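# Uncap the marker and set cap and marker on pads

## Task

Remove the cap from the marker. Then place the cap on the yellow pad and the marker on the blue pad. For each, its centre must sit well within the pad and at least half its length must lie over the pad.

## Robot and tools

ROBOT. Two arms, left_arm and right_arm, each with six revolute joints and a parallel gripper. Each row, result list and target uses this joint order per arm: shoulder (joint2), elbow (joint3), wrist roll (joint6), wrist pitch (joint4), waist (joint1), wrist yaw (joint5). The gripper opening comes after these six. Stated joint ranges in rad: waist -2.618 to 3.054, shoulder 0.000 to 3.142, elbow 0.000 to 3.142, wrist pitch -1.571 to 1.571, wrist yaw -1.571 to 1.571, wrist roll -2.094 to 2.094. The true end stop may differ from these by up to 0.059 rad either way.

FRAMES. The scene frame has its origin at table-top height, halfway between the two nominal bases. +x points out over the table, +z points up, and left_arm is on the +y side. Image left and right do not follow the arm names. Calibrated bases in the scene frame: left_arm at (-0.003, +0.320, +0.038) m, right_arm at (+0.038, -0.251, +0.049) m. Both are nearly unrotated. Each arm reports its end_effector_position (m) and end_effector_quat_wxyz in its own base frame. Fixed cameras and the table use the scene frame. The reported hand pose can be wrong by a few cm, more so at long reach. The gripper's fingers point along its +z axis and open along its y axis. The reported point lies between the finger pads, about 1 cm short of the tips. Fully open, the pads are 0.094 m apart.

execute_actions(actions, cameras). actions is a list of actions, run in order. An action holds up to 15 rows, and each row lasts one 1/30 s step. An action always lasts 15 steps (0.5 s); if you give fewer rows, the last row repeats. A row is one flat list of 14 numbers, each in [-1, 1]. The first 7 are left_arm (six joints, then opening) and the next 7 are right_arm. You must send both arms even if only one moves. Joint entries are offsets, not poses. They count from the Joint targets in force when the action starts, not from the previous row. Sending the same offset in a new action therefore moves the joint further. Scaling: 1.0 equals 2.224 rad for shoulder, elbow and waist, and 8.485 rad for the three wrist joints. The opening is absolute: +1 fully open, -1 closed. An action that would push a joint more than 0.059 rad beyond its range is rejected for both arms. If the first action fails this check, or any action is malformed, the whole call is rejected. An empty list just returns the state and images. cameras takes a list of names; null, omitted or ["all"] gives all cameras, and [] gives none.

move(target, speed, blend, opening_speed, blocking, cameras). target is one 14-number row, or a list of up to 15 rows. Layout and scaling are as above. Every row is an offset from the current Joint targets, including later rows in a list. All joints move together, so the gripper traces a curve, and nothing is avoided on the way. speed is the top rate in rad/s of the joint with the most travel: 0.01 to 12.57, default 0.5. It can be one number or one per target. blend (rad) rounds the corners at intermediate targets. opening_speed sets how fast the opening command ramps, per second on the -1..1 scale, minimum 0.2. Opening values of later targets apply only once everything has stopped at that target. blocking=false returns after about 0.5 s while the motion continues. The result adds a move: line with the outcome: done, off_target (stopped more than 0.035 rad short), moving, held or fault. limits=held means steps were withheld. done does not mean nothing was touched.

wait(seconds 0 to 10, cameras) lets time pass while each arm keeps its last command. stop(cameras) brakes a running move. zoom_image(camera, region=[x0,y0,x1,y1]) magnifies part of the latest image of cam_head_left, cam_head_right, cam_high, cam_low, cam_left_wrist or cam_right_wrist. Each image is 896x504, and the region can be at most 504x504. read_manual(section="licences") returns licence text only. finished_scene(scene=1) ends the scene for good.

RESULT LINES. Joint positions and Joint velocities list each arm's joints in the order above, in rad and rad/s, plus the finger gap in m. A velocity list reads "within noise" when the arm is still. Joint targets is the base that your next offsets count from. Tool commands shows the current gripper commands; sending 0 for an opening means closed-ish, not unchanged, so resend the present value to keep a gripper as it is. grip_measured is on the opening scale. With the gripper empty it reads up to about 2.5 mm wide. On a firmly squeezed part it reads a little below the part's width. grip_effort_nm is the motor effort in N m: negative closes, positive opens. It has an offset and is no measure of grasp force. Joint torques follow the joint order. Entries 1, 2 and 5 wrap at ±28 N m. "joint sent to its limit" means a joint was clipped at its end stop. "joint command not followed" means the clearance check altered that arm's targets.

MOTION LIMITS. Each step, a target may lead its measured angle by at most 0.339 rad (big joints) or 2.2 rad (wrist). Targets that would move the gripper more than 200 mm from where it is get scaled back. Big moves may therefore need several actions, and tiny ones may not start. If an arm is blocked or dragged, send targets back past its measured positions so it stops pressing.

CAUTIONS. Never let the arms collide or press on each other, and never close one gripper on the other arm's fingers. Either can end the scene as failed. Do not knock the cap or marker off the table or leave them off it. Avoid dropping parts, releasing them while they move, slamming, or fast hard contact; a target far beyond a contact also presses harder. Close gently on the small round parts. To release, command an opening well above grip_measured. Loose objects may get nudged now and then. Holding loads, reaching far or straining against an obstacle heats motors. A MOTOR HOT line appears at 75 °C. At 90 °C the arm folds and stops working, and at 100 °C it goes limp.

Each tool is called after "Emit:" as name(argument=value, ...) on one line, values as JSON.

## Session

Emit:
execute_actions(actions=[])

Scene clock: 0.00 s.
left_arm: end_effector_position=(+0.4179, +0.0030, +0.0713) grip_measured=+1.000 grip_effort_nm=n/a end_effector_quat_wxyz=(+0.556, -0.029, +0.829, +0.043) | right_arm: end_effector_position=(+0.4202, -0.0424, +0.1252) grip_measured=+1.000 grip_effort_nm=n/a end_effector_quat_wxyz=(+0.637, +0.129, +0.755, -0.092)
Joint names: [shoulder, elbow, wrist roll, wrist pitch, waist, wrist yaw]
Joint positions: left_arm=[1.711 0.453 -0.025 0.865 -0.065 -0.164 0.094] | right_arm=[1.677 0.437 0.089 1.056 0.042 0.348 0.094]
Joint velocities: within noise
Joint torques (N m): no reading
Heat: left arm: 30 °C; right arm: 28 °C.
Joint targets: left_arm=[1.702 0.461 -0.026 0.868 -0.065 -0.165] | right_arm=[1.667 0.444 0.089 1.061 0.042 0.350]
Tool commands: left_gripper/opening=+1.0 right_gripper/opening=+1.0

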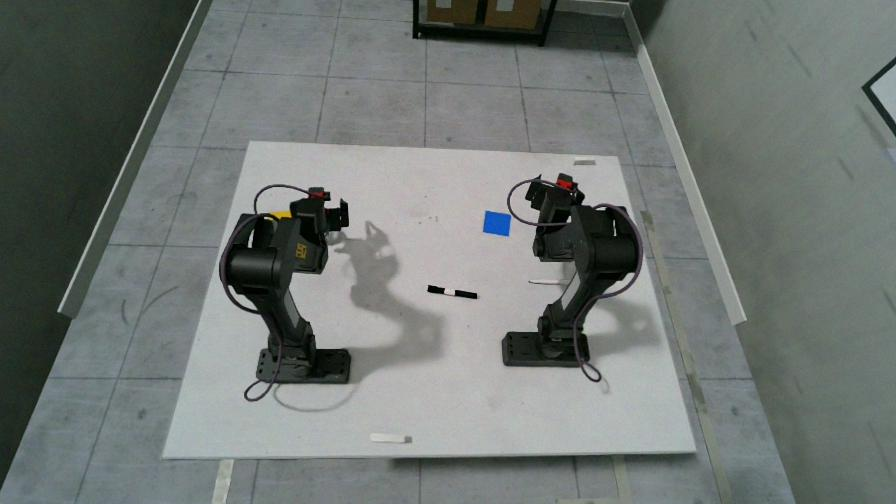

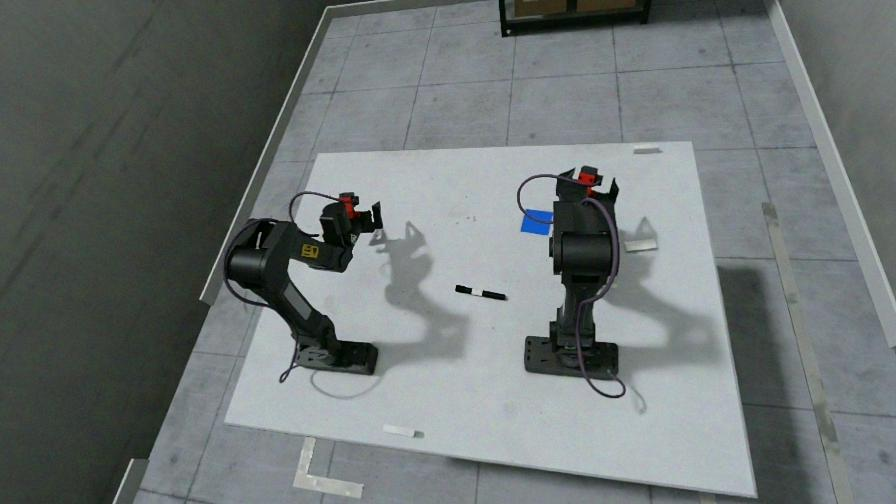

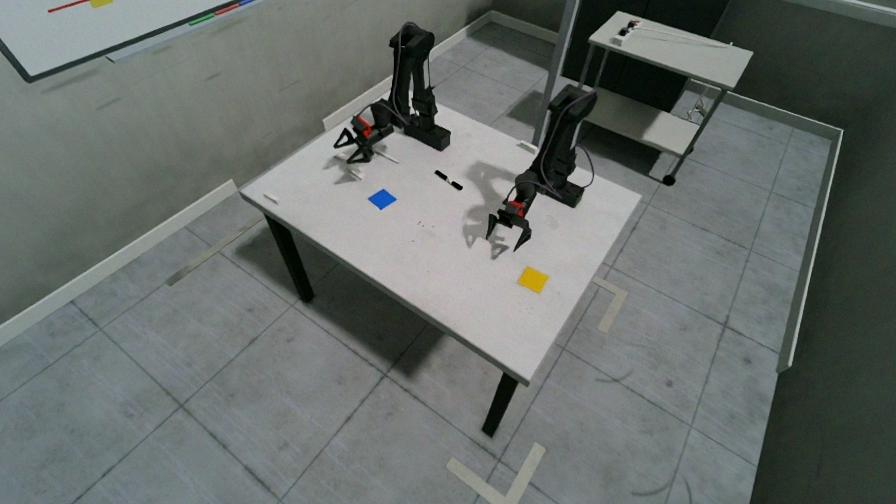

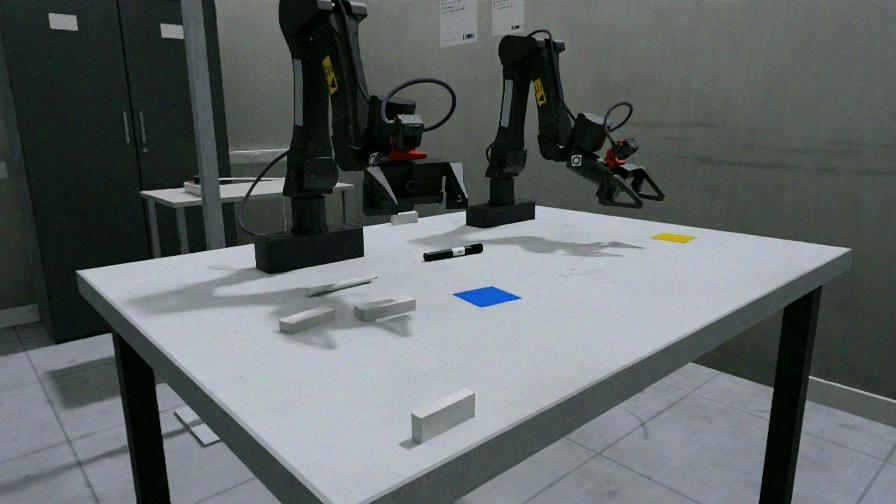

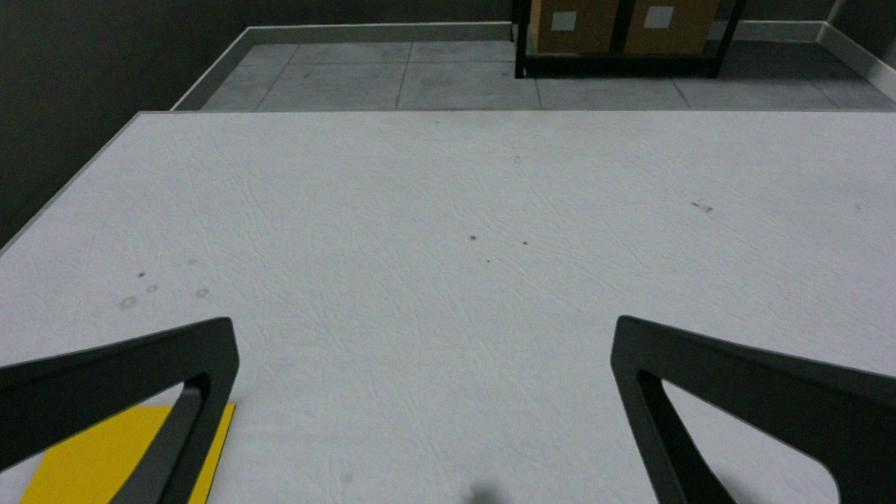

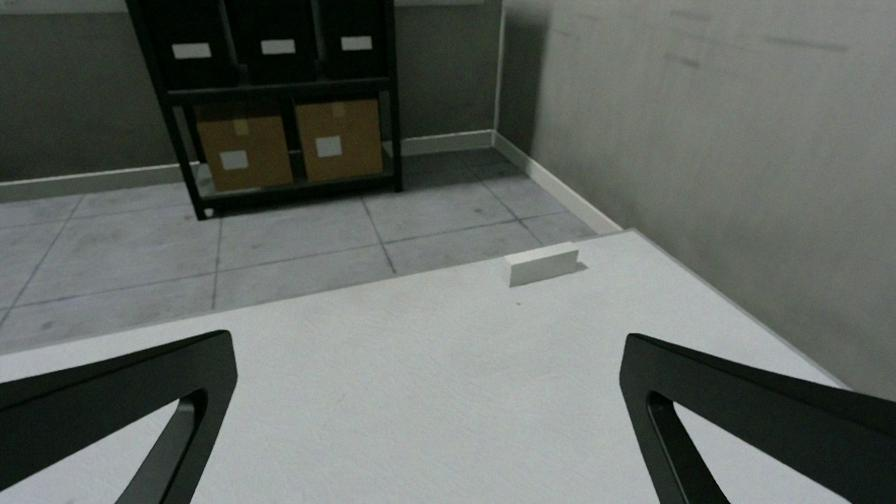

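Emit:
zoom_image(camera="cam_head_left", region=[400, 260, 510, 325])

Emit:
zoom_image(camera="cam_low", region=[380, 210, 560, 310])

Emit:
zoom_image(camera="cam_head_right", region=[430, 260, 540, 325])

Scaled by 4.582.

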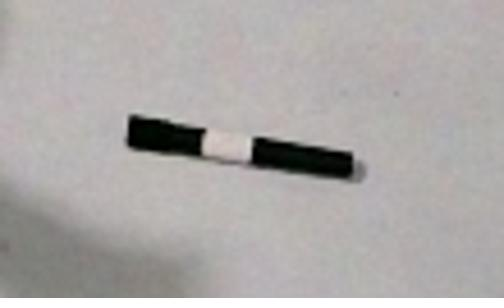

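Scaled by 2.800.

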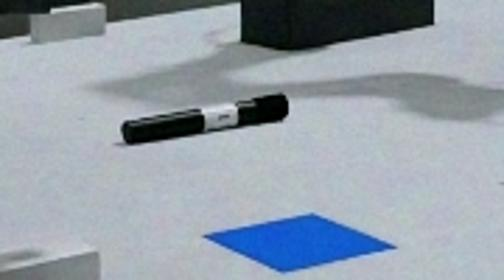

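Scaled by 4.582.

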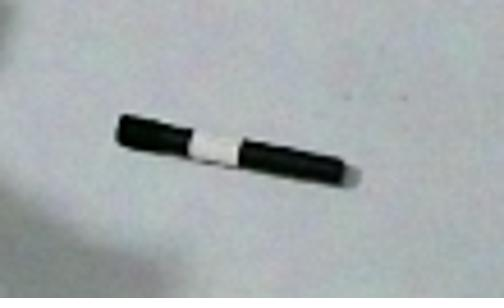

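Emit:
move(target=[-0.0994, 0.3080, 0.1718, -0.2364, -0.0151, 0.1114, 1.0, -0.2766, 0.0665, -0.1171, -0.2132, 0.1754, -0.1005, 1.0], speed=1.0)

Scene clock: 264.80 s.
left_arm: end_effector_position=(+0.2494, -0.1443, +0.1442) grip_measured=+1.000 grip_effort_nm=-0.007 end_effector_quat_wxyz=(+0.245, +0.644, +0.671, -0.275) | right_arm: end_effector_position=(+0.1552, +0.1606, +0.0651) grip_measured=+1.000 grip_effort_nm=-0.017 end_effector_quat_wxyz=(+0.203, -0.618, +0.736, +0.190)
Joint names: [shoulder, elbow, wrist roll, wrist pitch, waist, wrist yaw]
Joint positions: left_arm=[1.503 1.113 1.418 -1.129 -0.092 0.752 0.094] | right_arm=[1.071 0.559 -0.895 -0.742 0.425 -0.474 0.094]
Joint velocities: within noise
Joint torques (N m): left_arm=[-7.04 9.28 0.11 0.18 -0.59 0.73] | right_arm=[-3.43 8.35 -0.14 0.57 0.68 -0.51]
Heat: left arm: 34 °C; right arm: 40 °C.
Joint targets: left_arm=[1.480 1.146 1.432 -1.138 -0.098 0.780] | right_arm=[1.052 0.592 -0.905 -0.747 0.432 -0.503]
move: done

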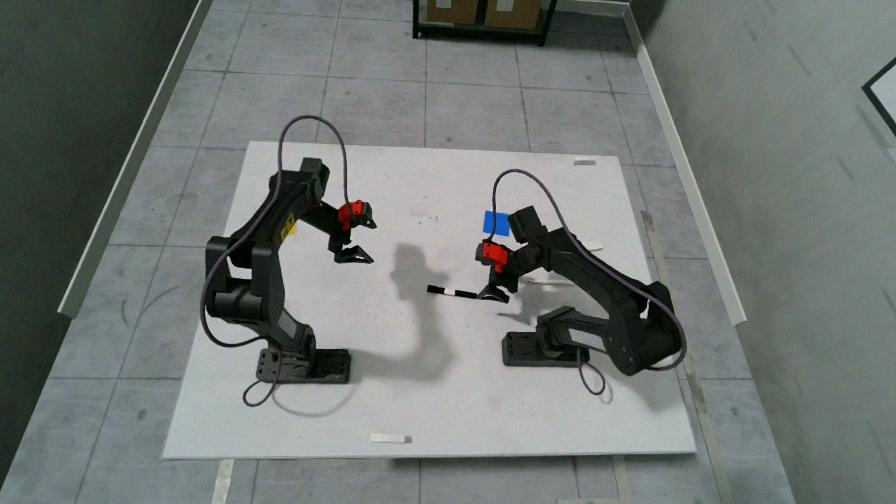

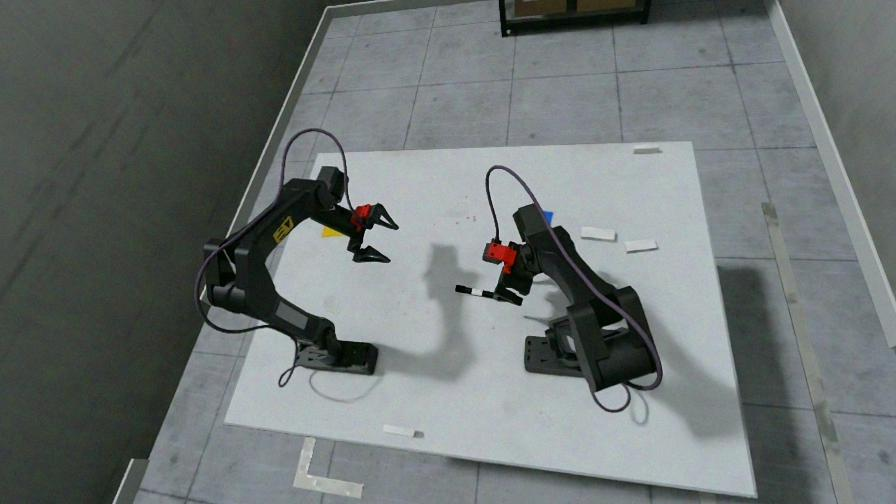

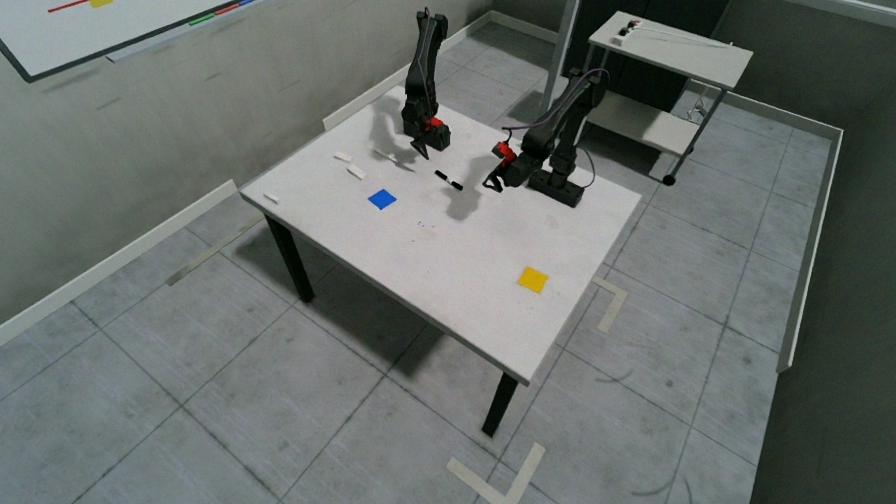

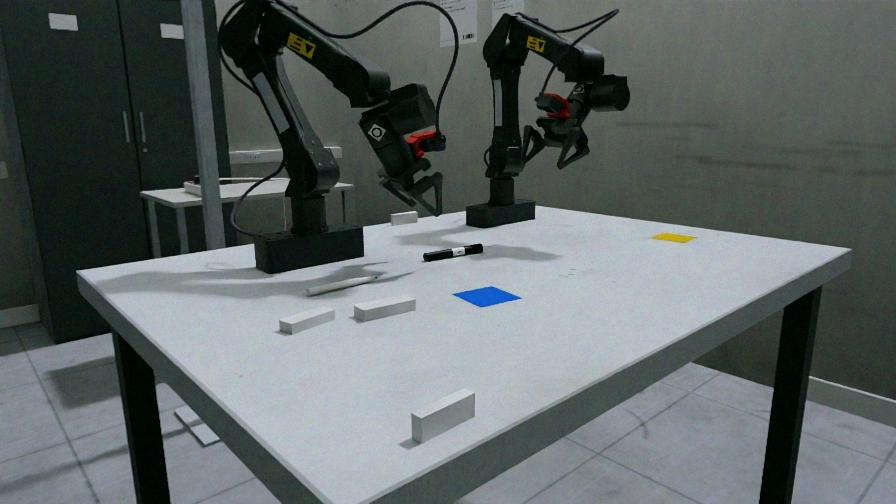

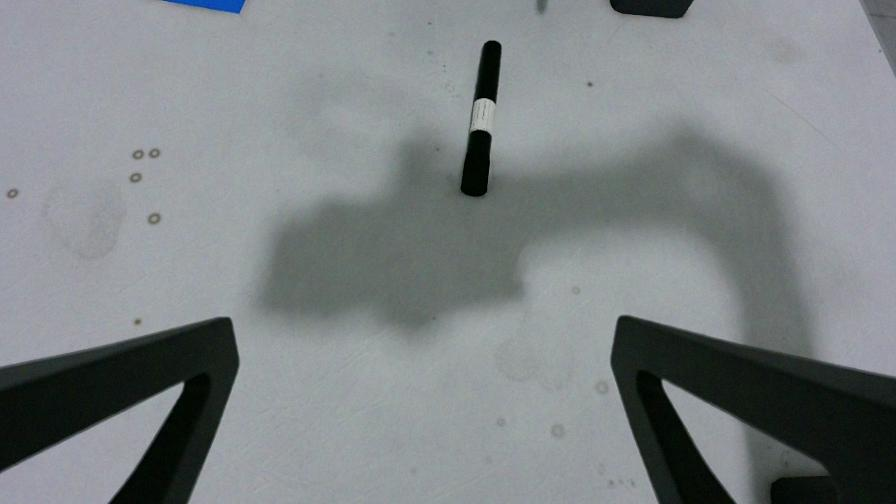

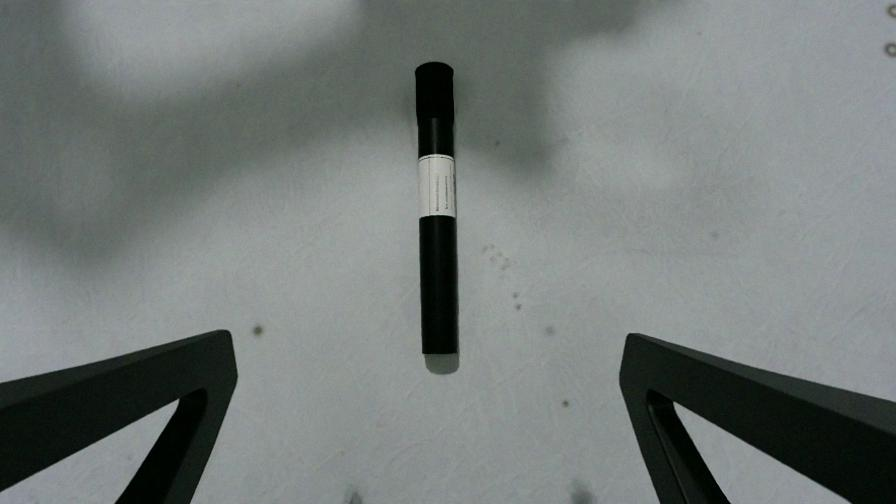

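Emit:
zoom_image(camera="cam_right_wrist", region=[380, 50, 500, 170])

Emit:
zoom_image(camera="cam_low", region=[410, 230, 500, 275])

Scaled by 4.200.

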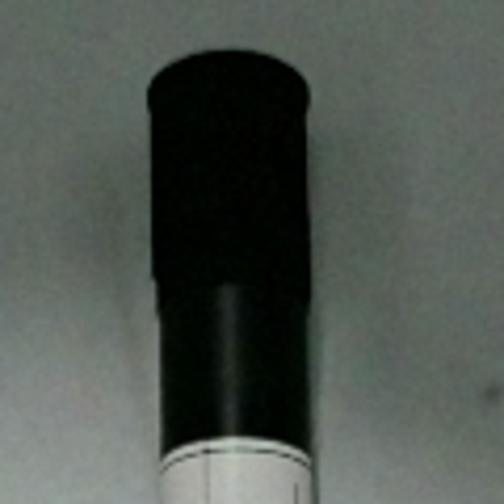

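Scaled by 5.600.

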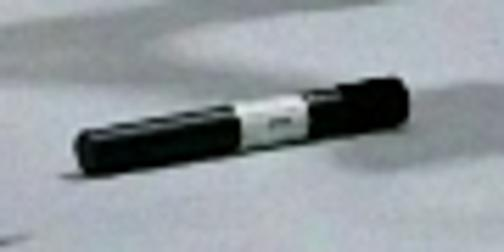

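Emit:
move(target=[0, 0, 0, 0, 0, 0, 1.0, 0.1487, -0.0709, 0.0229, 0.0737, 0.0937, 0.0059, 1.0], speed=0.6, cameras=["cam_right_wrist", "cam_low", "cam_left_wrist"])

Scene clock: 368.57 s.
left_arm: end_effector_position=(+0.2492, -0.1444, +0.1442) grip_measured=+1.000 grip_effort_nm=-0.002 end_effector_quat_wxyz=(+0.245, +0.644, +0.670, -0.275) | right_arm: end_effector_position=(+0.1722, +0.2240, +0.0133) grip_measured=+1.000 grip_effort_nm=-0.022 end_effector_quat_wxyz=(+0.245, -0.632, +0.705, +0.207)
Joint names: [shoulder, elbow, wrist roll, wrist pitch, waist, wrist yaw]
Joint positions: left_arm=[1.503 1.113 1.419 -1.13 -0.092 0.753 0.094] | right_arm=[1.374 0.444 -0.714 -0.151 0.634 -0.45 0.094]
Joint velocities: within noise
Joint torques (N m): left_arm=[-7.01 9.37 0.11 0.18 -0.58 0.67] | right_arm=[-2.84 4.08 0 1.09 0.62 -0.25]
Heat: left arm: 35 °C; right arm: 33 °C.
Joint targets: left_arm=[1.480 1.146 1.432 -1.139 -0.098 0.780] | right_arm=[1.383 0.435 -0.710 -0.122 0.640 -0.453]
move: done
Images, in order (width x height): cam_low 896x504, cam_left_wrist 896x504, cam_right_wrist 896x504.

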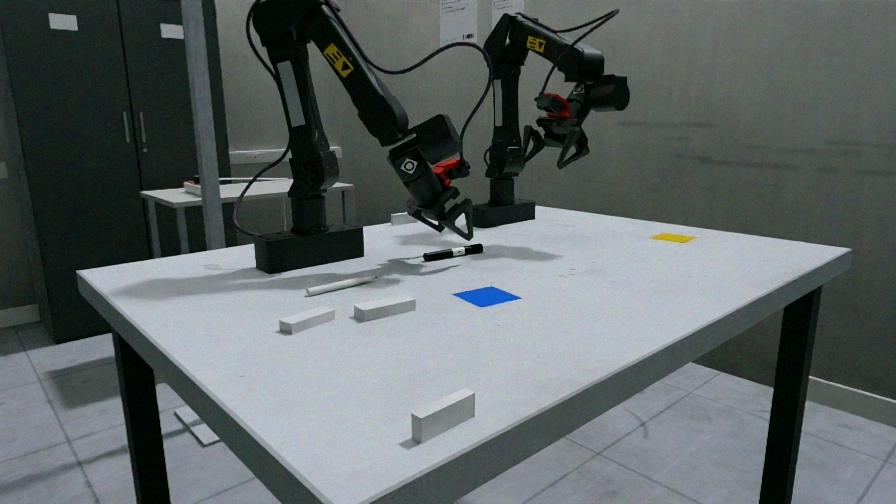

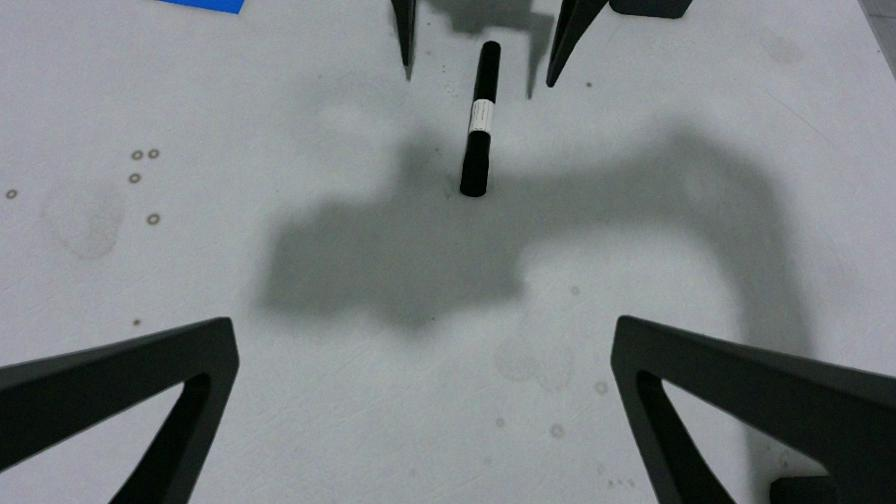

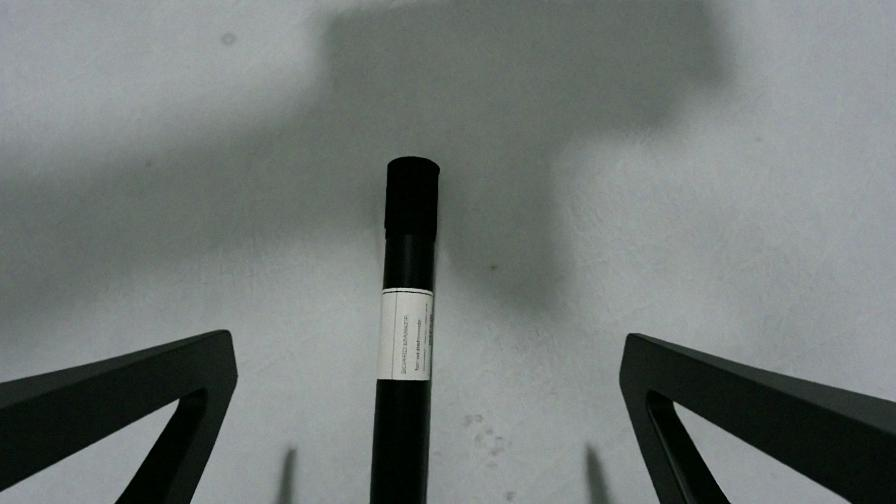

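Emit:
zoom_image(camera="cam_low", region=[380, 170, 510, 280])

Emit:
zoom_image(camera="cam_left_wrist", region=[360, 0, 640, 210])

Scaled by 3.877.

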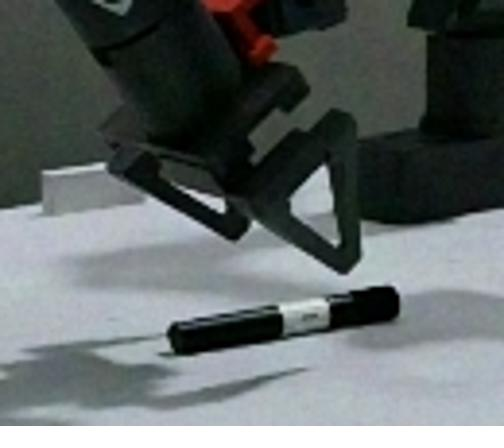

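Scaled by 1.800.

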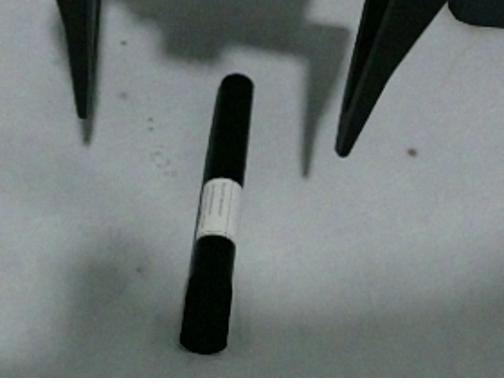

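Emit:
move(target=[0, 0, 0, 0, 0, 0, 1.0, -0.0049, -0.0220, -0.0001, 0.0009, -0.0067, 0.0006, 1.0], speed=0.3, cameras=["cam_right_wrist", "cam_low", "cam_left_wrist"])

Scene clock: 442.90 s.
left_arm: end_effector_position=(+0.2492, -0.1444, +0.1442) grip_measured=+1.000 grip_effort_nm=-0.012 end_effector_quat_wxyz=(+0.245, +0.644, +0.670, -0.275) | right_arm: end_effector_position=(+0.1596, +0.2138, -0.0005) grip_measured=+1.000 grip_effort_nm=-0.022 end_effector_quat_wxyz=(+0.226, -0.631, +0.713, +0.206)
Joint names: [shoulder, elbow, wrist roll, wrist pitch, waist, wrist yaw]
Joint positions: left_arm=[1.503 1.113 1.419 -1.13 -0.092 0.753 0.094] | right_arm=[1.374 0.395 -0.713 -0.143 0.634 -0.445 0.094]
Joint velocities: within noise
Joint torques (N m): left_arm=[-6.93 9.22 0.12 0.15 -0.62 0.68] | right_arm=[-3.4 3.92 -0.02 1.04 -0.9 -0.24]
Heat: left arm: 35 °C; right arm: 35 °C.
Joint targets: left_arm=[1.480 1.146 1.432 -1.138 -0.098 0.780] | right_arm=[1.372 0.386 -0.711 -0.114 0.625 -0.448]
move: done
Images, in order (width x height): cam_low 896x504, cam_left_wrist 896x504, cam_right_wrist 896x504.

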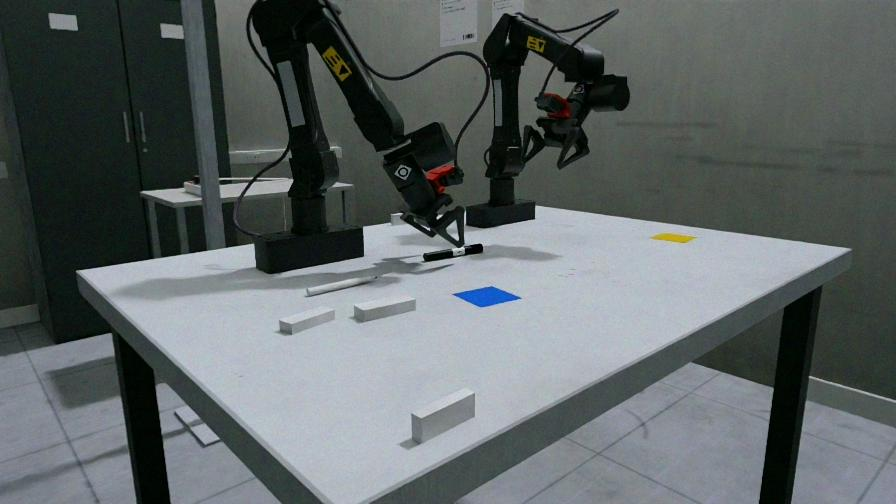

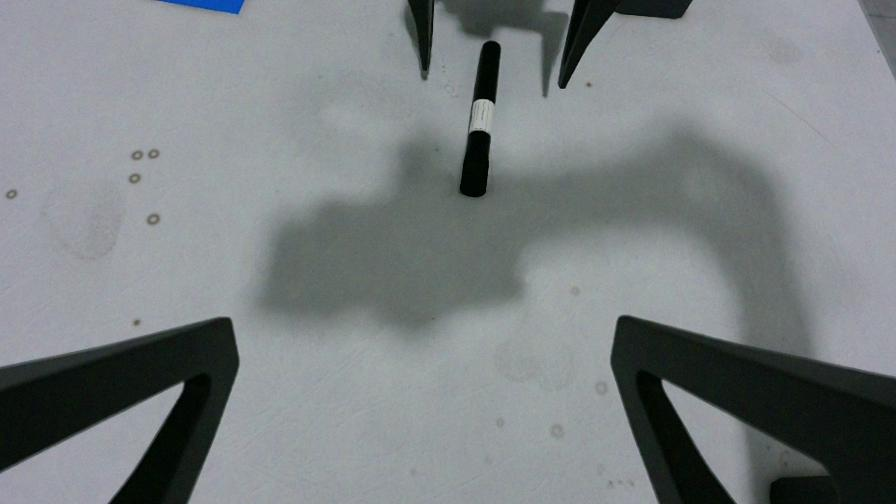

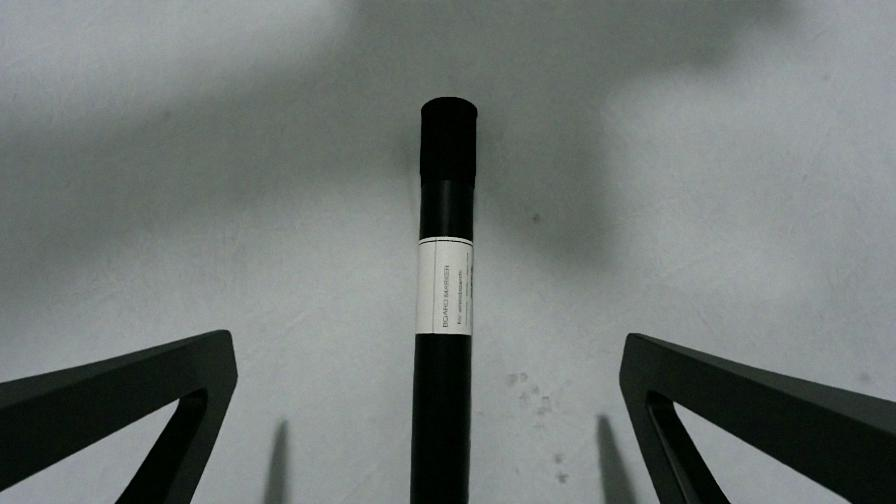

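Emit:
zoom_image(camera="cam_low", region=[380, 170, 510, 280])

Scaled by 3.877.

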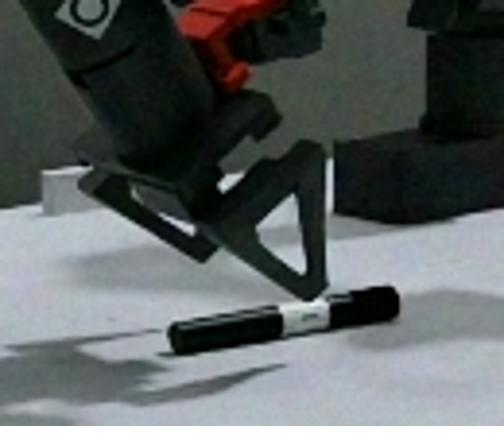

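Emit:
move(target=[0, 0, 0, 0, 0, 0, 1.0, 0.0490, -0.0117, 0.0040, 0.0170, 0.0164, 0.0028, 1.0], speed=0.3, cameras=["cam_right_wrist", "cam_low", "cam_left_wrist"])

Emit:
zoom_image(camera="cam_low", region=[380, 170, 510, 280])

Scene clock: 538.67 s.
left_arm: end_effector_position=(+0.2492, -0.1444, +0.1442) grip_measured=+1.000 grip_effort_nm=-0.002 end_effector_quat_wxyz=(+0.245, +0.644, +0.670, -0.275) | right_arm: end_effector_position=(+0.1637, +0.2188, -0.0178) grip_measured=+1.000 grip_effort_nm=-0.017 end_effector_quat_wxyz=(+0.230, -0.627, +0.717, +0.200)
Joint names: [shoulder, elbow, wrist roll, wrist pitch, waist, wrist yaw]
Joint positions: left_arm=[1.503 1.113 1.419 -1.13 -0.092 0.753 0.094] | right_arm=[1.47 0.369 -0.681 0 0.655 -0.421 0.094]
Joint velocities: within noise
Joint torques (N m): left_arm=[-6.99 9.31 0.12 0.18 -0.57 0.69] | right_arm=[-2.96 3.48 0.03 1.08 0.55 -0.24]
Heat: left arm: 35 °C; right arm: 33 °C.
Joint targets: left_arm=[1.480 1.146 1.432 -1.138 -0.098 0.780] | right_arm=[1.481 0.360 -0.678 0.030 0.662 -0.424]
move: done
Images, in order (width x height): cam_low 896x504, cam_left_wrist 896x504, cam_right_wrist 896x504.

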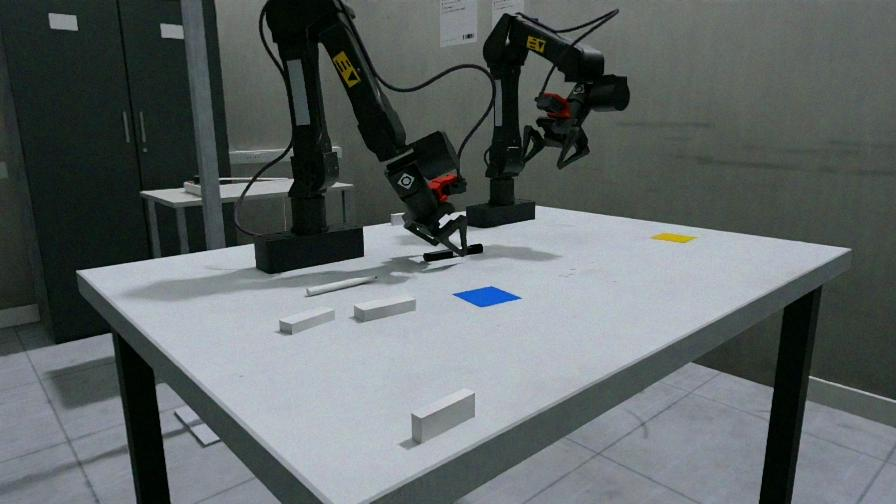

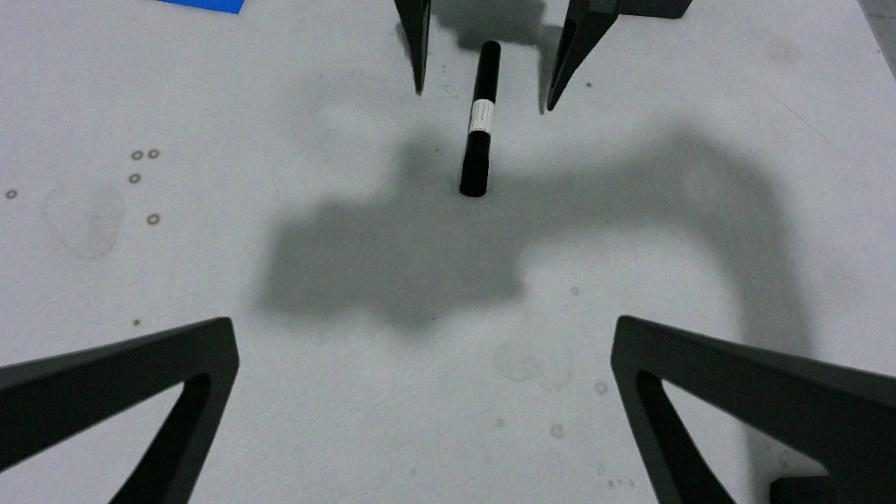

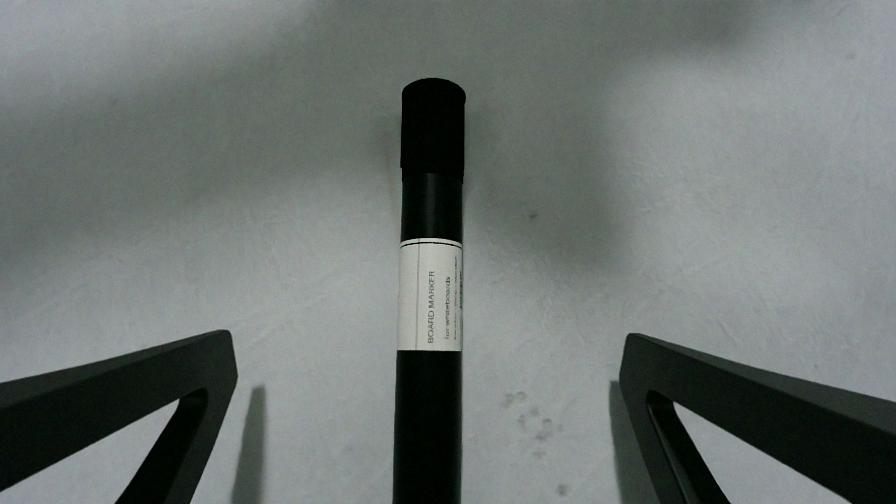

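Scaled by 3.877.

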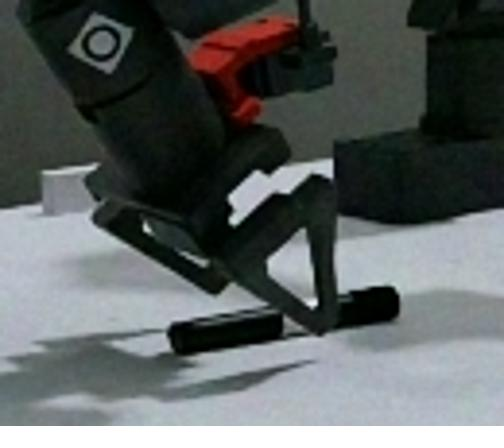

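Emit:
move(target=[0, 0, 0, 0, 0, 0, 1.0, 0.01425, -0.0045, 0, 0.0048, 0, 0, 1.0], speed=0.2, cameras=["cam_right_wrist", "cam_low"])

Emit:
zoom_image(camera="cam_low", region=[410, 210, 500, 270])

Scene clock: 560.80 s.
left_arm: end_effector_position=(+0.2492, -0.1444, +0.1442) grip_measured=+1.000 grip_effort_nm=-0.007 end_effector_quat_wxyz=(+0.245, +0.644, +0.670, -0.275) | right_arm: end_effector_position=(+0.1638, +0.2188, -0.0237) grip_measured=+1.000 grip_effort_nm=-0.022 end_effector_quat_wxyz=(+0.230, -0.627, +0.717, +0.200)
Joint names: [shoulder, elbow, wrist roll, wrist pitch, waist, wrist yaw]
Joint positions: left_arm=[1.503 1.113 1.419 -1.13 -0.092 0.753 0.094] | right_arm=[1.501 0.359 -0.681 0.04 0.655 -0.421 0.094]
Joint velocities: within noise
Joint torques (N m): left_arm=[-6.91 9.29 0.11 0.21 -0.51 0.67] | right_arm=[-2.92 3.34 0 1.08 0.62 -0.23]
Heat: left arm: 35 °C; right arm: 34 °C.
Joint targets: left_arm=[1.480 1.146 1.432 -1.138 -0.098 0.780] | right_arm=[1.513 0.350 -0.677 0.070 0.662 -0.424]
move: done
Images, in order (width x height): cam_low 896x504, cam_right_wrist 896x504.

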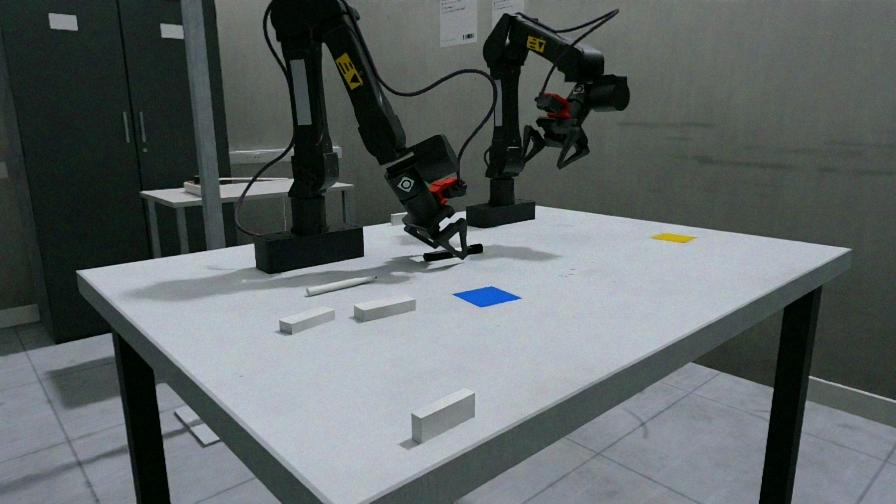

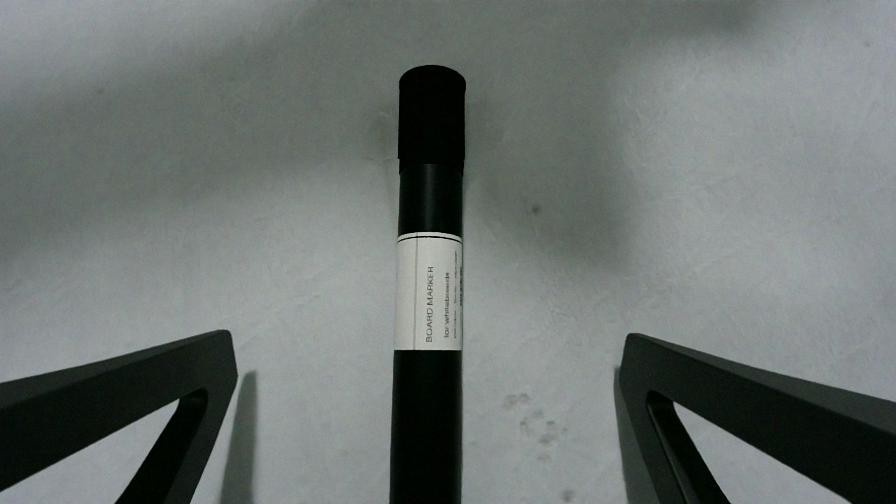

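Scaled by 5.600.

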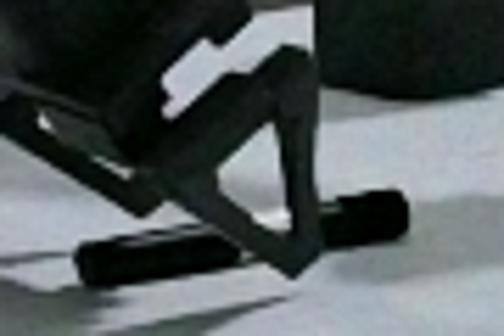

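Emit:
move(target=[[0, 0, 0, 0, 0, 0, 1.0, 0.01147, -0.00364, 0, 0.00396, 0, 0, 1.0], [0, 0, 0, 0, 0, 0, 1.0, 0.01147, -0.00364, 0, 0.00396, 0, 0, -0.9]], speed=0.2, opening_speed=0.9, cameras=["cam_right_wrist", "cam_low", "cam_left_wrist"])

Emit:
zoom_image(camera="cam_low", region=[410, 210, 500, 270])

Scene clock: 589.67 s.
left_arm: end_effector_position=(+0.2492, -0.1444, +0.1442) grip_measured=+1.000 grip_effort_nm=-0.007 end_effector_quat_wxyz=(+0.245, +0.644, +0.670, -0.275) | right_arm: end_effector_position=(+0.1642, +0.2191, -0.0281) grip_measured=-0.662 grip_effort_nm=-1.043 end_effector_quat_wxyz=(+0.231, -0.627, +0.717, +0.200)
Joint names: [shoulder, elbow, wrist roll, wrist pitch, waist, wrist yaw]
Joint positions: left_arm=[1.503 1.113 1.419 -1.13 -0.092 0.753 0.094] | right_arm=[1.526 0.351 -0.681 0.075 0.655 -0.421 0.016]
Joint velocities: within noise
Joint torques (N m): left_arm=[-7.08 9.26 0.13 0.18 -0.59 0.69] | right_arm=[-2.97 3.07 0.01 1.06 0.66 -0.22]
Heat: left arm: 35 °C; right arm: 34 °C.
Joint targets: left_arm=[1.480 1.146 1.432 -1.138 -0.098 0.780] | right_arm=[1.538 0.341 -0.678 0.104 0.662 -0.424]
move: done
Images, in order (width x height): cam_low 896x504, cam_left_wrist 896x504, cam_right_wrist 896x504.

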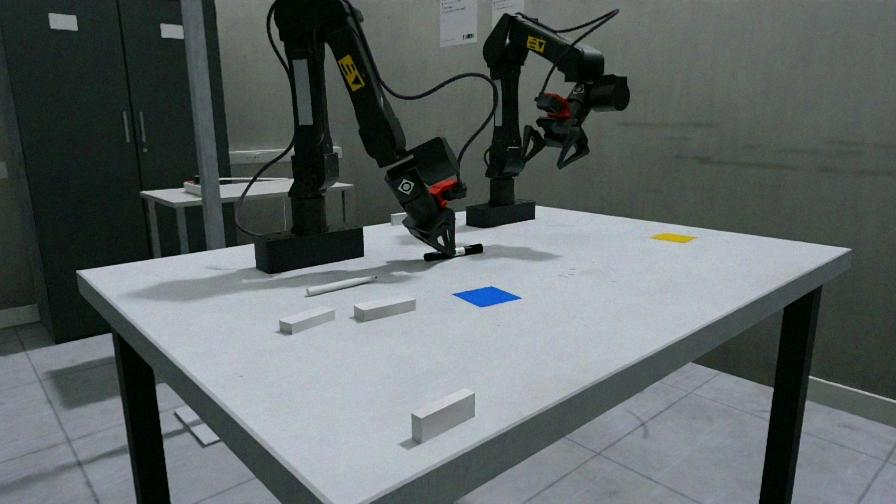

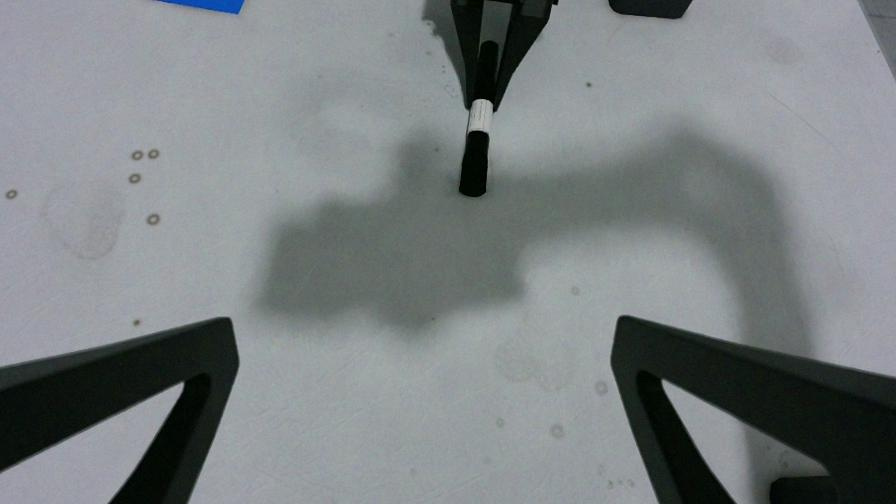

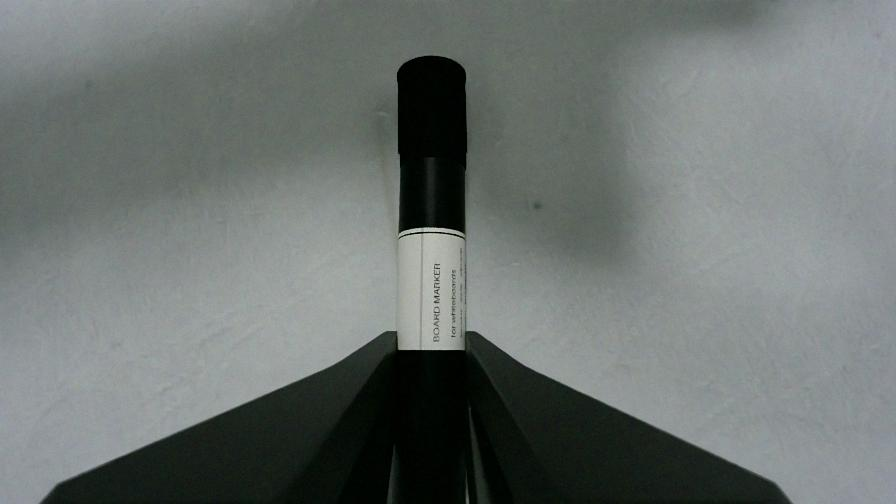

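Scaled by 5.600.

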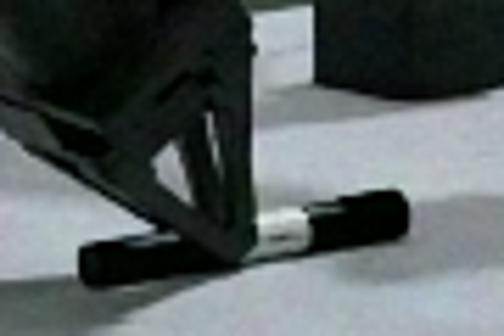

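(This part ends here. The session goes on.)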